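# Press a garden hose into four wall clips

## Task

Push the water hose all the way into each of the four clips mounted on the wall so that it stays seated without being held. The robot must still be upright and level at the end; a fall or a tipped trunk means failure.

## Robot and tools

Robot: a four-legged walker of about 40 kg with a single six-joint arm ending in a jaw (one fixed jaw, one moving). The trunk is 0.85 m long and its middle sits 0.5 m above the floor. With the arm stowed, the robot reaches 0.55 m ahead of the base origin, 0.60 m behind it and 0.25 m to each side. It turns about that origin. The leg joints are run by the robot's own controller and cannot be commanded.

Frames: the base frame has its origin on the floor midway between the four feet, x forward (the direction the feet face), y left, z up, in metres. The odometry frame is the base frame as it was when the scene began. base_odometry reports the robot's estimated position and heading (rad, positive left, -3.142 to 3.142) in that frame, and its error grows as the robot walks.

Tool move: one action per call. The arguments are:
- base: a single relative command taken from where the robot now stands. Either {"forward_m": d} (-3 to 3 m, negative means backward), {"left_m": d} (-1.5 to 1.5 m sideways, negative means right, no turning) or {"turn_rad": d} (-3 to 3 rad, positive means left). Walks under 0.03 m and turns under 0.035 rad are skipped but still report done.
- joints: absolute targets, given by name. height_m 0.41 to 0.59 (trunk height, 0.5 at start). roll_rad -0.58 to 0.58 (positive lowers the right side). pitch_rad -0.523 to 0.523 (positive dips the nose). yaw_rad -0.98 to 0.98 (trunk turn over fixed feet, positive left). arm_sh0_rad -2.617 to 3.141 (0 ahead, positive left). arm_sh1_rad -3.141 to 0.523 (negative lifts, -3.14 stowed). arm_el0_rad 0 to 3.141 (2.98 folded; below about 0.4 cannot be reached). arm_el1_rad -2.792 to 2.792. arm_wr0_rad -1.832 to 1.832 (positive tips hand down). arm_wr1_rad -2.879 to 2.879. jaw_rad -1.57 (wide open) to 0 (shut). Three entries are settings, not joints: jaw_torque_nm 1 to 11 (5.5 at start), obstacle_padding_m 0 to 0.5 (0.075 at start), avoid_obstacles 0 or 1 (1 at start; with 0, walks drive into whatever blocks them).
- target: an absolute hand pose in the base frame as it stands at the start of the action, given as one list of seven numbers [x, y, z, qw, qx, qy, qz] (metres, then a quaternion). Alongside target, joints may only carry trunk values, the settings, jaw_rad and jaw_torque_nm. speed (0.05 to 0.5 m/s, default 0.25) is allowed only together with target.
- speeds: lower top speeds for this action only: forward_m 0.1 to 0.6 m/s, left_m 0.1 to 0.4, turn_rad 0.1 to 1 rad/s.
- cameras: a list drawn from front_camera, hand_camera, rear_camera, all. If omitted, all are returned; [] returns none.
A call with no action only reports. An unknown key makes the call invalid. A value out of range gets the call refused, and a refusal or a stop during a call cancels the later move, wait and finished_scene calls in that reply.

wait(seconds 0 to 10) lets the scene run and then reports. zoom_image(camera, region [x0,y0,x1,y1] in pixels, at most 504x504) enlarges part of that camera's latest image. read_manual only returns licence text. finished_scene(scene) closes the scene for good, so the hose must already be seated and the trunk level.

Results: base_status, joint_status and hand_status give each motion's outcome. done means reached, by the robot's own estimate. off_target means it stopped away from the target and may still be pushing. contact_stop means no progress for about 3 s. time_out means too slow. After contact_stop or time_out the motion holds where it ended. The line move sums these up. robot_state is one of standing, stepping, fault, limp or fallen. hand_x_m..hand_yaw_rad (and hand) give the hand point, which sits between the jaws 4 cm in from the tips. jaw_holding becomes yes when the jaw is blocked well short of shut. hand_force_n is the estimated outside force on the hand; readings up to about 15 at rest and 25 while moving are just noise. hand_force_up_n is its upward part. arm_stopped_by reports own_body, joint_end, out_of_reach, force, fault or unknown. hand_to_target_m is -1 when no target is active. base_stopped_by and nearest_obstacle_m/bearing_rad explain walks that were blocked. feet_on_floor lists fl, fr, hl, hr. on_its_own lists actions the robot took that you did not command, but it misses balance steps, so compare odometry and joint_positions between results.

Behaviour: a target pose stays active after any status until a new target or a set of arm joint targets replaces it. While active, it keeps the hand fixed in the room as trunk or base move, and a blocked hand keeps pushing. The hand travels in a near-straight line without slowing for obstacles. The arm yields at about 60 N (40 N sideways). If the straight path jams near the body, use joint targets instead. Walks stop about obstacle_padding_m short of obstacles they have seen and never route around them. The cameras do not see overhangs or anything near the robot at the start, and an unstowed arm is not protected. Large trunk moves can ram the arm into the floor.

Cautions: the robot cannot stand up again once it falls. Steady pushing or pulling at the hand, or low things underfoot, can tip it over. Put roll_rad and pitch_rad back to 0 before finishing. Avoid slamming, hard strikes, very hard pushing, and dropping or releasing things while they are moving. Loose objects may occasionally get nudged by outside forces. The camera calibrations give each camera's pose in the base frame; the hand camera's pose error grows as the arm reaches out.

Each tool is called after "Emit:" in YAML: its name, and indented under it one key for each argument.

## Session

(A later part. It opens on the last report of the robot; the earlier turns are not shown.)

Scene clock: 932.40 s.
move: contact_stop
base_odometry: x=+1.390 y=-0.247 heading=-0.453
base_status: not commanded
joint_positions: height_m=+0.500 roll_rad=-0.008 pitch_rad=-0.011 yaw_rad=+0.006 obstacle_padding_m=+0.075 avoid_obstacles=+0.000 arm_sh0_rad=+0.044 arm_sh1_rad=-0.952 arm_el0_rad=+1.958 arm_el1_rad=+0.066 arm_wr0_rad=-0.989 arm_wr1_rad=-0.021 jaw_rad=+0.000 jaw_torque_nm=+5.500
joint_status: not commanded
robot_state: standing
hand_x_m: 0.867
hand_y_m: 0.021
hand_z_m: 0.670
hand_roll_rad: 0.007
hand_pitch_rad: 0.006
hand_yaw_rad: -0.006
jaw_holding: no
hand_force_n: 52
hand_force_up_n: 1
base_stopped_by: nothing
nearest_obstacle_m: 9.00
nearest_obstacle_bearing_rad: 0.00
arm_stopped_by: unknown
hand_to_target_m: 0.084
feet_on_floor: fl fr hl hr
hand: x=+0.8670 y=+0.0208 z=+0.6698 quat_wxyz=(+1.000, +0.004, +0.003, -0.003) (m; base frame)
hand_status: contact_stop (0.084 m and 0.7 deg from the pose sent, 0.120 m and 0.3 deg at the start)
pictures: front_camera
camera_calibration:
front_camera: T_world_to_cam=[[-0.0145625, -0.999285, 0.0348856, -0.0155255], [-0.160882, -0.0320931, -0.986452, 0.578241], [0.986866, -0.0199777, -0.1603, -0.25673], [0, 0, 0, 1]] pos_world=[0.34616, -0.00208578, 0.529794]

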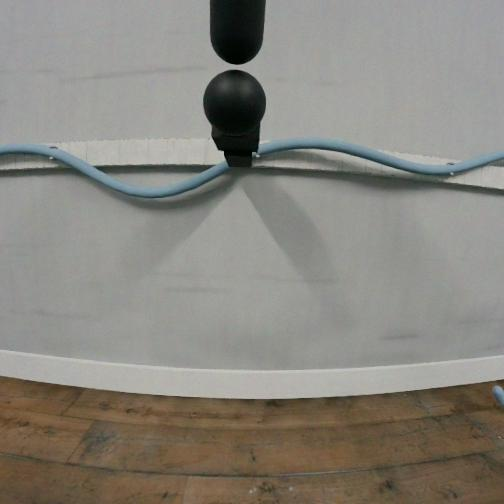

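Emit:
move:
  target: [0.75, 0.022, 0.72, 1, 0, 0, 0]
  speed: 0.2
  cameras: []

Emit:
move:
  joints: {"arm_sh0_rad": 0, "arm_sh1_rad": -1.75, "arm_el0_rad": 2.45, "arm_el1_rad": 0, "arm_wr0_rad": -0.45, "arm_wr1_rad": 0, "jaw_rad": -0.8}
  cameras: []

Emit:
move:
  base: {"left_m": 0.49}
  speeds: {"left_m": 0.3}
  cameras: ["front_camera", "hand_camera"]

Emit:
zoom_image:
  camera: "front_camera"
  region: [160, 80, 360, 220]

Scene clock: 947.97 s.
move: done
base_odometry: x=+1.392 y=-0.247 heading=-0.453
base_status: not commanded
joint_positions: height_m=+0.501 roll_rad=-0.010 pitch_rad=-0.010 yaw_rad=-0.001 obstacle_padding_m=+0.075 avoid_obstacles=+0.000 arm_sh0_rad=+0.068 arm_sh1_rad=-1.346 arm_el0_rad=+2.371 arm_el1_rad=+0.080 arm_wr0_rad=-1.014 arm_wr1_rad=-0.028 jaw_rad=+0.000 jaw_torque_nm=+5.500
joint_status: not commanded
robot_state: standing
hand_x_m: 0.757
hand_y_m: 0.020
hand_z_m: 0.718
hand_roll_rad: 0.004
hand_pitch_rad: 0.002
hand_yaw_rad: -0.001
jaw_holding: no
hand_force_n: 3
hand_force_up_n: 0
base_stopped_by: nothing
nearest_obstacle_m: 9.00
nearest_obstacle_bearing_rad: 0.00
arm_stopped_by: nothing
hand_to_target_m: 0.008
feet_on_floor: fl fr hl hr
hand: x=+0.7566 y=+0.0202 z=+0.7183 quat_wxyz=(+1.000, +0.002, +0.001, -0.001) (m; base frame)
hand_status: done (0.008 m and 0.3 deg from the pose sent, 0.127 m and 0.7 deg at the start)
pictures: none
No camera images: "cameras" was empty.

Scene clock: 949.37 s.
move: done
base_odometry: x=+1.392 y=-0.247 heading=-0.453
base_status: not commanded
joint_positions: height_m=+0.501 roll_rad=-0.009 pitch_rad=-0.011 yaw_rad=-0.002 obstacle_padding_m=+0.075 avoid_obstacles=+0.000 arm_sh0_rad=+0.004 arm_sh1_rad=-1.743 arm_el0_rad=+2.443 arm_el1_rad=+0.004 arm_wr0_rad=-0.454 arm_wr1_rad=-0.006 jaw_rad=-0.798 jaw_torque_nm=+5.500
joint_status: all done
robot_state: standing
hand_x_m: 0.712
hand_y_m: 0.000
hand_z_m: 0.779
hand_roll_rad: -0.011
hand_pitch_rad: 0.236
hand_yaw_rad: -0.001
jaw_holding: no
hand_force_n: 2
hand_force_up_n: -1
base_stopped_by: nothing
nearest_obstacle_m: 9.00
nearest_obstacle_bearing_rad: 0.00
arm_stopped_by: nothing
hand_to_target_m: -1.000
feet_on_floor: fl fr hl hr
hand: x=+0.7119 y=+0.0001 z=+0.7793 quat_wxyz=(+0.993, -0.006, +0.118, +0.000) (m; base frame)
hand_status: not commanded
pictures: none
No camera images: "cameras" was empty.

Scene clock: 952.77 s.
move: done
base_odometry: x=+1.607 y=+0.189 heading=-0.450
base_status: done
joint_positions: height_m=+0.500 roll_rad=-0.002 pitch_rad=+0.009 yaw_rad=-0.005 obstacle_padding_m=+0.075 avoid_obstacles=+0.000 arm_sh0_rad=+0.003 arm_sh1_rad=-1.752 arm_el0_rad=+2.450 arm_el1_rad=+0.000 arm_wr0_rad=-0.449 arm_wr1_rad=-0.004 jaw_rad=-0.799 jaw_torque_nm=+5.500
joint_status: not commanded
robot_state: standing
hand_x_m: 0.709
hand_y_m: -0.004
hand_z_m: 0.763
hand_roll_rad: -0.004
hand_pitch_rad: 0.259
hand_yaw_rad: -0.003
jaw_holding: no
hand_force_n: 2
hand_force_up_n: 0
base_stopped_by: nothing
nearest_obstacle_m: 9.00
nearest_obstacle_bearing_rad: 0.00
arm_stopped_by: nothing
hand_to_target_m: -1.000
feet_on_floor: fl fr hl hr
hand: x=+0.7087 y=-0.0041 z=+0.7629 quat_wxyz=(+0.992, -0.002, +0.129, -0.001) (m; base frame)
hand_status: not commanded
pictures: front_camera, hand_camera
camera_calibration:
front_camera: T_world_to_cam=[[-0.0252656, -0.999262, 0.0289196, -0.0102769], [-0.18082, -0.0238836, -0.983226, 0.578892], [0.983192, -0.030071, -0.180084, -0.269061], [0, 0, 0, 1]] pos_world=[0.368955, -0.00453423, 0.521026]
hand_camera: T_world_to_cam=[[-0.0409636, -0.999018, -0.0168729, 0.0676183], [-0.0873962, 0.0204049, -0.995965, 0.848729], [0.995331, -0.0393236, -0.0881463, -0.591633], [0, 0, 0, 1]] pos_world=[0.665816, 0.0269686, 0.794295]

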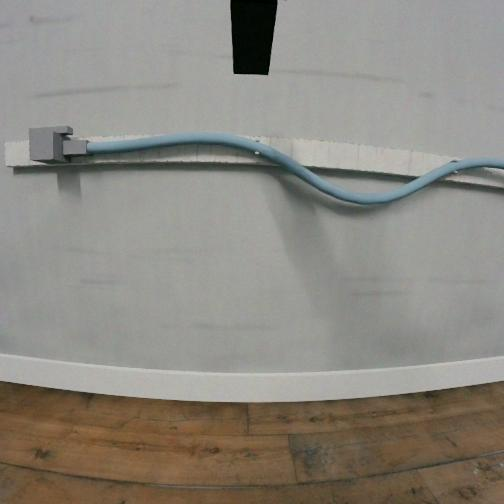

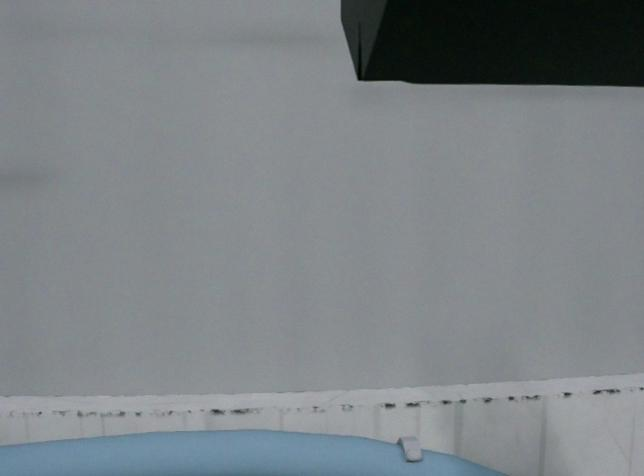

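Scaled by 2.520.

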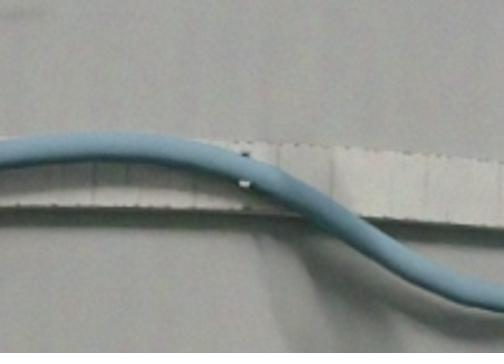

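Emit:
move:
  target: [0.76, -0.05, 0.70, 0.998, 0.0, 0.06, 0]
  speed: 0.25
  cameras: ["hand_camera"]

Emit:
zoom_image:
  camera: "hand_camera"
  region: [100, 240, 400, 460]

Scene clock: 959.83 s.
move: done
base_odometry: x=+1.608 y=+0.189 heading=-0.450
base_status: not commanded
joint_positions: height_m=+0.501 roll_rad=-0.008 pitch_rad=-0.003 yaw_rad=-0.006 obstacle_padding_m=+0.075 avoid_obstacles=+0.000 arm_sh0_rad=-0.135 arm_sh1_rad=-1.381 arm_el0_rad=+2.374 arm_el1_rad=-0.183 arm_wr0_rad=-0.877 arm_wr1_rad=+0.102 jaw_rad=-0.799 jaw_torque_nm=+5.500
joint_status: not commanded
robot_state: standing
hand_x_m: 0.754
hand_y_m: -0.048
hand_z_m: 0.703
hand_roll_rad: -0.005
hand_pitch_rad: 0.120
hand_yaw_rad: -0.001
jaw_holding: no
hand_force_n: 3
hand_force_up_n: 0
base_stopped_by: nothing
nearest_obstacle_m: 9.00
nearest_obstacle_bearing_rad: 0.00
arm_stopped_by: nothing
hand_to_target_m: 0.008
feet_on_floor: fl fr hl hr
hand: x=+0.7536 y=-0.0479 z=+0.7027 quat_wxyz=(+0.998, -0.002, +0.060, +0.000) (m; base frame)
hand_status: done (0.008 m and 0.3 deg from the pose sent, 0.093 m and 8.0 deg at the start)
pictures: hand_camera
camera_calibration:
hand_camera: T_world_to_cam=[[-0.0365954, -0.999109, -0.0210068, 0.0242503], [0.0513099, 0.0191146, -0.9985, 0.690755], [0.998012, -0.0376184, 0.0505647, -0.743103], [0, 0, 0, 1]] pos_world=[0.707071, -0.0169292, 0.727803]

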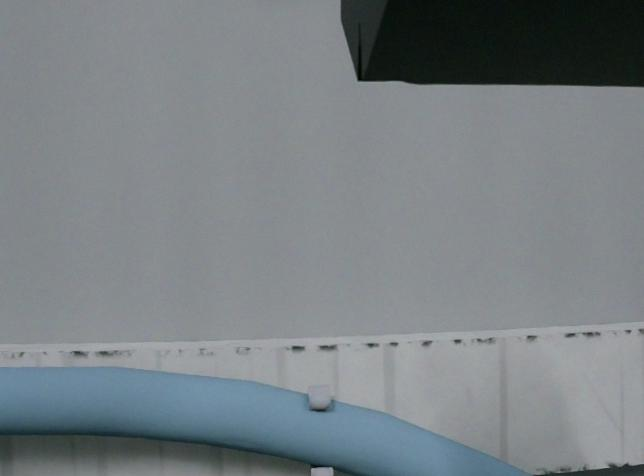

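Scaled by 1.680 from the camera's 644x476 image, which has a finer 1840x1360 frame.

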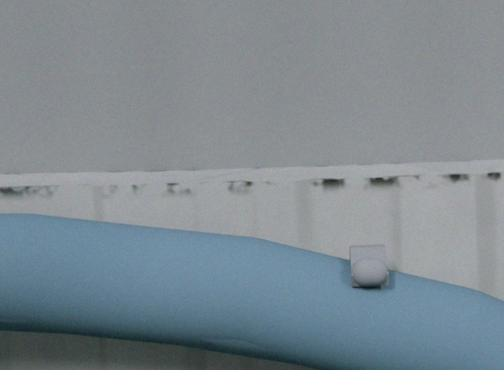

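Emit:
move:
  target: [0.82, -0.06, 0.667, 1, 0, 0, 0]
  joints: {"jaw_rad": 0}
  cameras: []

Emit:
move:
  target: [0.97, -0.06, 0.667, 1, 0, 0, 0]
  speed: 0.06
  cameras: ["hand_camera"]

Scene clock: 969.83 s.
move: done
base_odometry: x=+1.607 y=+0.190 heading=-0.450
base_status: not commanded
joint_positions: height_m=+0.501 roll_rad=-0.010 pitch_rad=-0.006 yaw_rad=-0.006 obstacle_padding_m=+0.075 avoid_obstacles=+0.000 arm_sh0_rad=-0.145 arm_sh1_rad=-1.068 arm_el0_rad=+2.150 arm_el1_rad=-0.173 arm_wr0_rad=-1.081 arm_wr1_rad=+0.093 jaw_rad=+0.000 jaw_torque_nm=+5.500
joint_status: all done
robot_state: standing
hand_x_m: 0.815
hand_y_m: -0.059
hand_z_m: 0.669
hand_roll_rad: 0.003
hand_pitch_rad: 0.001
hand_yaw_rad: 0.002
jaw_holding: no
hand_force_n: 4
hand_force_up_n: 0
base_stopped_by: nothing
nearest_obstacle_m: 9.00
nearest_obstacle_bearing_rad: 0.00
arm_stopped_by: nothing
hand_to_target_m: 0.006
feet_on_floor: fl fr hl hr
hand: x=+0.8151 y=-0.0592 z=+0.6688 quat_wxyz=(+1.000, +0.002, +0.001, +0.001) (m; base frame)
hand_status: done (0.006 m and 0.2 deg from the pose sent, 0.076 m and 6.9 deg at the start)
pictures: none
No camera images: "cameras" was empty.

Scene clock: 973.93 s.
move: contact_stop
base_odometry: x=+1.607 y=+0.190 heading=-0.450
base_status: not commanded
joint_positions: height_m=+0.500 roll_rad=-0.007 pitch_rad=-0.008 yaw_rad=-0.001 obstacle_padding_m=+0.075 avoid_obstacles=+0.000 arm_sh0_rad=-0.135 arm_sh1_rad=-0.953 arm_el0_rad=+1.952 arm_el1_rad=-0.163 arm_wr0_rad=-0.990 arm_wr1_rad=+0.093 jaw_rad=+0.000 jaw_torque_nm=+5.500
joint_status: not commanded
robot_state: standing
hand_x_m: 0.866
hand_y_m: -0.061
hand_z_m: 0.669
hand_roll_rad: -0.001
hand_pitch_rad: 0.007
hand_yaw_rad: 0.000
jaw_holding: no
hand_force_n: 62
hand_force_up_n: 1
base_stopped_by: nothing
nearest_obstacle_m: 9.00
nearest_obstacle_bearing_rad: 0.00
arm_stopped_by: force
hand_to_target_m: 0.104
feet_on_floor: fl fr hl hr
hand: x=+0.8658 y=-0.0611 z=+0.6695 quat_wxyz=(+1.000, +0.000, +0.004, +0.000) (m; base frame)
hand_status: contact_stop (0.104 m and 0.4 deg from the pose sent, 0.155 m and 0.2 deg at the start)
pictures: hand_camera
camera_calibration:
hand_camera: T_world_to_cam=[[-0.0325066, -0.999044, -0.0292196, 0.0165102], [0.163707, 0.0235181, -0.986229, 0.546857], [0.985973, -0.0368424, 0.162786, -0.91866], [0, 0, 0, 1]] pos_world=[0.816786, -0.0302122, 0.689354]

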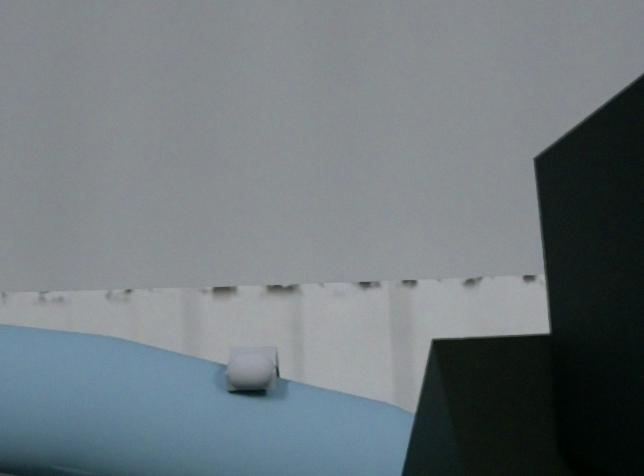

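Emit:
move:
  target: [0.82, -0.02, 0.68, 1, 0, 0, 0]
  cameras: []

Emit:
move:
  target: [0.82, 0.013, 0.686, 1, 0, 0, 0]
  cameras: []

Emit:
move:
  target: [0.95, 0.013, 0.686, 1, 0, 0, 0]
  speed: 0.06
  cameras: ["front_camera"]

Emit:
zoom_image:
  camera: "front_camera"
  region: [200, 100, 320, 180]

Scene clock: 980.47 s.
move: done
base_odometry: x=+1.608 y=+0.190 heading=-0.450
base_status: not commanded
joint_positions: height_m=+0.501 roll_rad=-0.010 pitch_rad=-0.007 yaw_rad=-0.005 obstacle_padding_m=+0.075 avoid_obstacles=+0.000 arm_sh0_rad=-0.051 arm_sh1_rad=-1.077 arm_el0_rad=+2.122 arm_el1_rad=-0.068 arm_wr0_rad=-1.038 arm_wr1_rad=+0.047 jaw_rad=+0.000 jaw_torque_nm=+5.500
joint_status: not commanded
robot_state: standing
hand_x_m: 0.825
hand_y_m: -0.023
hand_z_m: 0.680
hand_roll_rad: 0.004
hand_pitch_rad: 0.002
hand_yaw_rad: 0.002
jaw_holding: no
hand_force_n: 2
hand_force_up_n: 0
base_stopped_by: nothing
nearest_obstacle_m: 9.00
nearest_obstacle_bearing_rad: 0.00
arm_stopped_by: nothing
hand_to_target_m: 0.006
feet_on_floor: fl fr hl hr
hand: x=+0.8252 y=-0.0234 z=+0.6796 quat_wxyz=(+1.000, +0.002, +0.001, +0.001) (m; base frame)
hand_status: done (0.006 m and 0.3 deg from the pose sent, 0.062 m and 0.4 deg at the start)
pictures: none
No camera images: "cameras" was empty.

Scene clock: 981.33 s.
move: done
base_odometry: x=+1.607 y=+0.190 heading=-0.450
base_status: not commanded
joint_positions: height_m=+0.501 roll_rad=-0.010 pitch_rad=-0.006 yaw_rad=-0.006 obstacle_padding_m=+0.075 avoid_obstacles=+0.000 arm_sh0_rad=+0.038 arm_sh1_rad=-1.088 arm_el0_rad=+2.126 arm_el1_rad=+0.034 arm_wr0_rad=-1.037 arm_wr1_rad=-0.004 jaw_rad=+0.000 jaw_torque_nm=+5.500
joint_status: not commanded
robot_state: standing
hand_x_m: 0.826
hand_y_m: 0.011
hand_z_m: 0.684
hand_roll_rad: 0.005
hand_pitch_rad: -0.005
hand_yaw_rad: 0.003
jaw_holding: no
hand_force_n: 3
hand_force_up_n: -1
base_stopped_by: nothing
nearest_obstacle_m: 9.00
nearest_obstacle_bearing_rad: 0.00
arm_stopped_by: nothing
hand_to_target_m: 0.007
feet_on_floor: fl fr hl hr
hand: x=+0.8263 y=+0.0110 z=+0.6845 quat_wxyz=(+1.000, +0.002, -0.003, +0.001) (m; base frame)
hand_status: done (0.007 m and 0.4 deg from the pose sent, 0.037 m and 0.3 deg at the start)
pictures: none
No camera images: "cameras" was empty.

Scene clock: 985.53 s.
move: contact_stop
base_odometry: x=+1.607 y=+0.190 heading=-0.450
base_status: not commanded
joint_positions: height_m=+0.500 roll_rad=-0.008 pitch_rad=-0.008 yaw_rad=+0.001 obstacle_padding_m=+0.075 avoid_obstacles=+0.000 arm_sh0_rad=+0.035 arm_sh1_rad=-1.011 arm_el0_rad=+1.980 arm_el1_rad=+0.051 arm_wr0_rad=-0.952 arm_wr1_rad=-0.013 jaw_rad=+0.000 jaw_torque_nm=+5.500
joint_status: not commanded
robot_state: standing
hand_x_m: 0.863
hand_y_m: 0.014
hand_z_m: 0.688
hand_roll_rad: 0.009
hand_pitch_rad: 0.010
hand_yaw_rad: -0.006
jaw_holding: no
hand_force_n: 53
hand_force_up_n: 1
base_stopped_by: nothing
nearest_obstacle_m: 9.00
nearest_obstacle_bearing_rad: 0.00
arm_stopped_by: unknown
hand_to_target_m: 0.087
feet_on_floor: fl fr hl hr
hand: x=+0.8633 y=+0.0136 z=+0.6882 quat_wxyz=(+1.000, +0.004, +0.005, -0.003) (m; base frame)
hand_status: contact_stop (0.087 m and 0.8 deg from the pose sent, 0.124 m and 0.4 deg at the start)
pictures: front_camera
camera_calibration:
front_camera: T_world_to_cam=[[-0.0191125, -0.999208, 0.0348986, -0.0153686], [-0.164335, -0.0312907, -0.985908, 0.578104], [0.986219, -0.0245783, -0.163606, -0.256665], [0, 0, 0, 1]] pos_world=[0.347837, -0.00357555, 0.528502]

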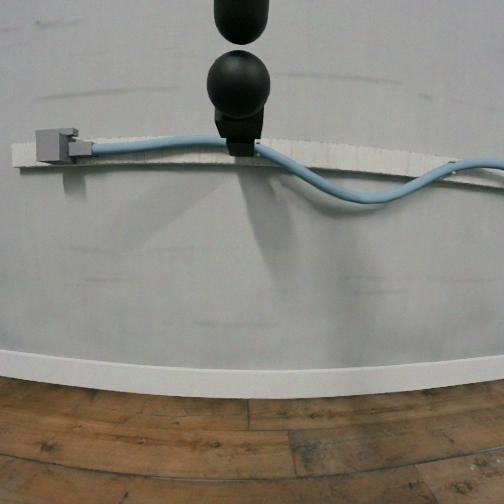

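Scaled by 4.200.

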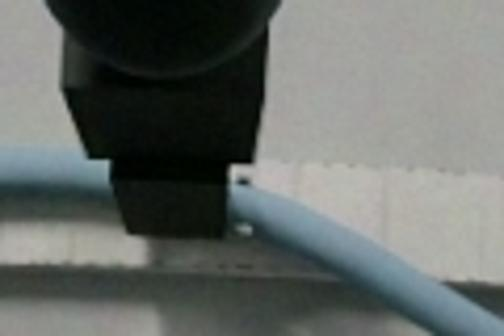

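Emit:
move:
  target: [0.75, 0.013, 0.73, 1, 0, 0, 0]
  speed: 0.2
  cameras: []

Emit:
move:
  joints: {"arm_sh0_rad": 0, "arm_sh1_rad": -1.75, "arm_el0_rad": 2.45, "arm_el1_rad": 0, "arm_wr0_rad": -0.6, "arm_wr1_rad": 0, "jaw_rad": -0.8}
  cameras: []

Emit:
move:
  base: {"forward_m": -0.25}
  cameras: []

Emit:
move:
  base: {"left_m": -0.75}
  cameras: ["front_camera", "hand_camera"]

Emit:
zoom_image:
  camera: "front_camera"
  region: [0, 90, 252, 210]

Emit:
zoom_image:
  camera: "front_camera"
  region: [252, 90, 504, 210]

Emit:
zoom_image:
  camera: "hand_camera"
  region: [0, 200, 322, 476]

Emit:
zoom_image:
  camera: "hand_camera"
  region: [322, 200, 644, 476]

Scene clock: 1003.37 s.
move: done
base_odometry: x=+1.608 y=+0.190 heading=-0.450
base_status: not commanded
joint_positions: height_m=+0.501 roll_rad=-0.009 pitch_rad=-0.006 yaw_rad=-0.006 obstacle_padding_m=+0.075 avoid_obstacles=+0.000 arm_sh0_rad=+0.051 arm_sh1_rad=-1.384 arm_el0_rad=+2.374 arm_el1_rad=+0.055 arm_wr0_rad=-0.982 arm_wr1_rad=-0.018 jaw_rad=+0.000 jaw_torque_nm=+5.500
joint_status: not commanded
robot_state: standing
hand_x_m: 0.756
hand_y_m: 0.011
hand_z_m: 0.728
hand_roll_rad: 0.004
hand_pitch_rad: 0.003
hand_yaw_rad: -0.001
jaw_holding: no
hand_force_n: 3
hand_force_up_n: 0
base_stopped_by: nothing
nearest_obstacle_m: 9.00
nearest_obstacle_bearing_rad: 0.00
arm_stopped_by: nothing
hand_to_target_m: 0.007
feet_on_floor: fl fr hl hr
hand: x=+0.7564 y=+0.0112 z=+0.7280 quat_wxyz=(+1.000, +0.002, +0.002, -0.001) (m; base frame)
hand_status: done (0.007 m and 0.3 deg from the pose sent, 0.121 m and 0.8 deg at the start)
pictures: none
No camera images: "cameras" was empty.

Scene clock: 1004.73 s.
move: done
base_odometry: x=+1.608 y=+0.190 heading=-0.450
base_status: not commanded
joint_positions: height_m=+0.501 roll_rad=-0.009 pitch_rad=-0.007 yaw_rad=-0.007 obstacle_padding_m=+0.075 avoid_obstacles=+0.000 arm_sh0_rad=+0.005 arm_sh1_rad=-1.744 arm_el0_rad=+2.442 arm_el1_rad=+0.004 arm_wr0_rad=-0.604 arm_wr1_rad=-0.006 jaw_rad=-0.798 jaw_torque_nm=+5.500
joint_status: all done
robot_state: standing
hand_x_m: 0.717
hand_y_m: -0.004
hand_z_m: 0.806
hand_roll_rad: -0.011
hand_pitch_rad: 0.088
hand_yaw_rad: -0.006
jaw_holding: no
hand_force_n: 2
hand_force_up_n: 0
base_stopped_by: nothing
nearest_obstacle_m: 9.00
nearest_obstacle_bearing_rad: 0.00
arm_stopped_by: nothing
hand_to_target_m: -1.000
feet_on_floor: fl fr hl hr
hand: x=+0.7173 y=-0.0038 z=+0.8065 quat_wxyz=(+0.999, -0.005, +0.044, -0.003) (m; base frame)
hand_status: not commanded
pictures: none
No camera images: "cameras" was empty.

Scene clock: 1007.20 s.
move: done
base_odometry: x=+1.392 y=+0.297 heading=-0.451
base_status: done
joint_positions: height_m=+0.501 roll_rad=-0.006 pitch_rad=+0.005 yaw_rad=-0.003 obstacle_padding_m=+0.075 avoid_obstacles=+0.000 arm_sh0_rad=+0.000 arm_sh1_rad=-1.755 arm_el0_rad=+2.453 arm_el1_rad=+0.000 arm_wr0_rad=-0.599 arm_wr1_rad=-0.005 jaw_rad=-0.799 jaw_torque_nm=+5.500
joint_status: not commanded
robot_state: standing
hand_x_m: 0.714
hand_y_m: -0.002
hand_z_m: 0.796
hand_roll_rad: -0.009
hand_pitch_rad: 0.104
hand_yaw_rad: -0.004
jaw_holding: no
hand_force_n: 4
hand_force_up_n: 0
base_stopped_by: nothing
nearest_obstacle_m: 9.00
nearest_obstacle_bearing_rad: 0.00
arm_stopped_by: nothing
hand_to_target_m: -1.000
feet_on_floor: fl fr hl hr
hand: x=+0.7136 y=-0.0025 z=+0.7960 quat_wxyz=(+0.999, -0.004, +0.052, -0.002) (m; base frame)
hand_status: not commanded
pictures: none
No camera images: "cameras" was empty.

Scene clock: 1011.13 s.
move: done
base_odometry: x=+1.062 y=-0.376 heading=-0.450
base_status: done
joint_positions: height_m=+0.500 roll_rad=-0.008 pitch_rad=-0.014 yaw_rad=+0.003 obstacle_padding_m=+0.075 avoid_obstacles=+0.000 arm_sh0_rad=-0.001 arm_sh1_rad=-1.750 arm_el0_rad=+2.449 arm_el1_rad=+0.000 arm_wr0_rad=-0.600 arm_wr1_rad=-0.004 jaw_rad=-0.799 jaw_torque_nm=+5.500
joint_status: not commanded
robot_state: standing
hand_x_m: 0.713
hand_y_m: 0.000
hand_z_m: 0.810
hand_roll_rad: -0.012
hand_pitch_rad: 0.086
hand_yaw_rad: 0.001
jaw_holding: no
hand_force_n: 3
hand_force_up_n: 0
base_stopped_by: nothing
nearest_obstacle_m: 9.00
nearest_obstacle_bearing_rad: 0.00
arm_stopped_by: nothing
hand_to_target_m: -1.000
feet_on_floor: fl fr hl hr
hand: x=+0.7133 y=-0.0003 z=+0.8098 quat_wxyz=(+0.999, -0.006, +0.043, +0.001) (m; base frame)
hand_status: not commanded
pictures: front_camera, hand_camera
camera_calibration:
front_camera: T_world_to_cam=[[-0.0181645, -0.999222, 0.0350063, -0.0149839], [-0.158599, -0.0316892, -0.986834, 0.583488], [0.987176, -0.0234773, -0.1579, -0.285253], [0, 0, 0, 1]] pos_world=[0.373864, -0.00317893, 0.53129]
hand_camera: T_world_to_cam=[[-0.0332575, -0.999323, -0.0157333, 0.0659836], [0.085743, 0.0128311, -0.996235, 0.772448], [0.995762, -0.0344813, 0.0852582, -0.732718], [0, 0, 0, 1]] pos_world=[0.665576, 0.0307625, 0.833048]

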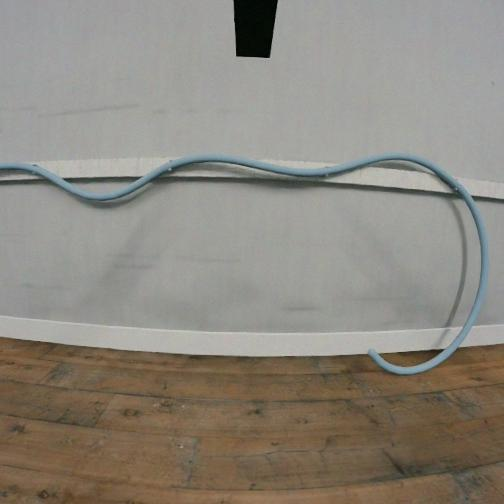

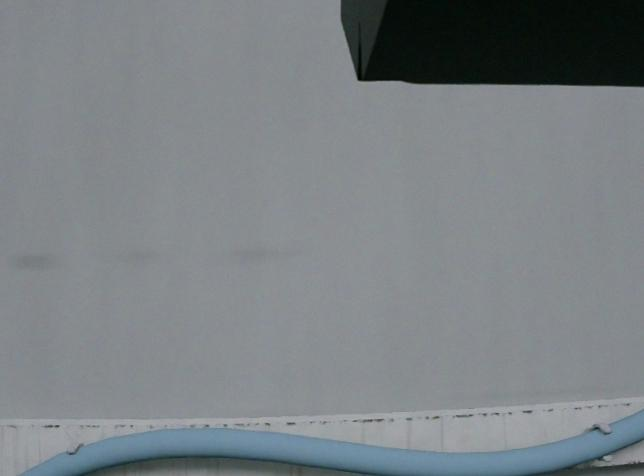

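Scaled by 2.000.

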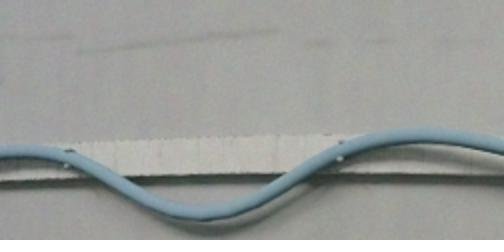

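Scaled by 2.000.

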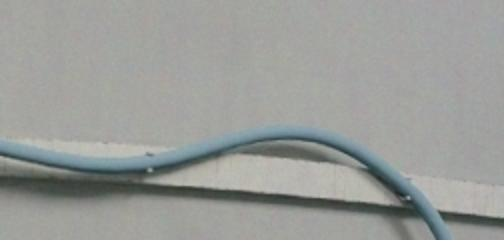

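Scaled by 1.565 from the camera's 644x476 image, which has a finer 1840x1360 frame.

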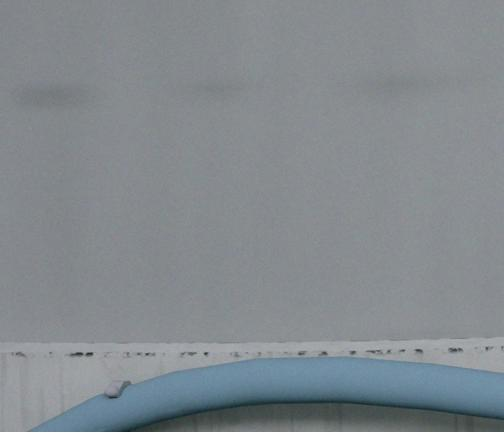

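Scaled by 1.565 from the camera's 644x476 image, which has a finer 1840x1360 frame.

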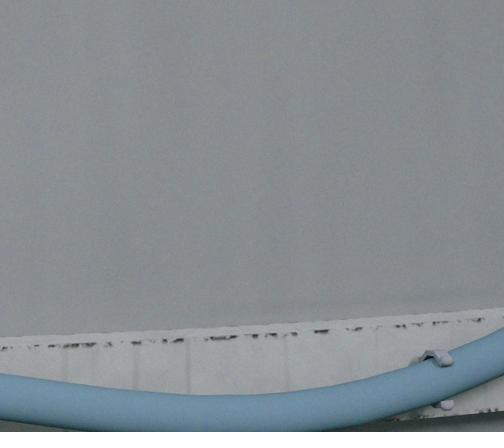

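Emit:
finished_scene:
  scene: 2

The scene is finished: the task was done.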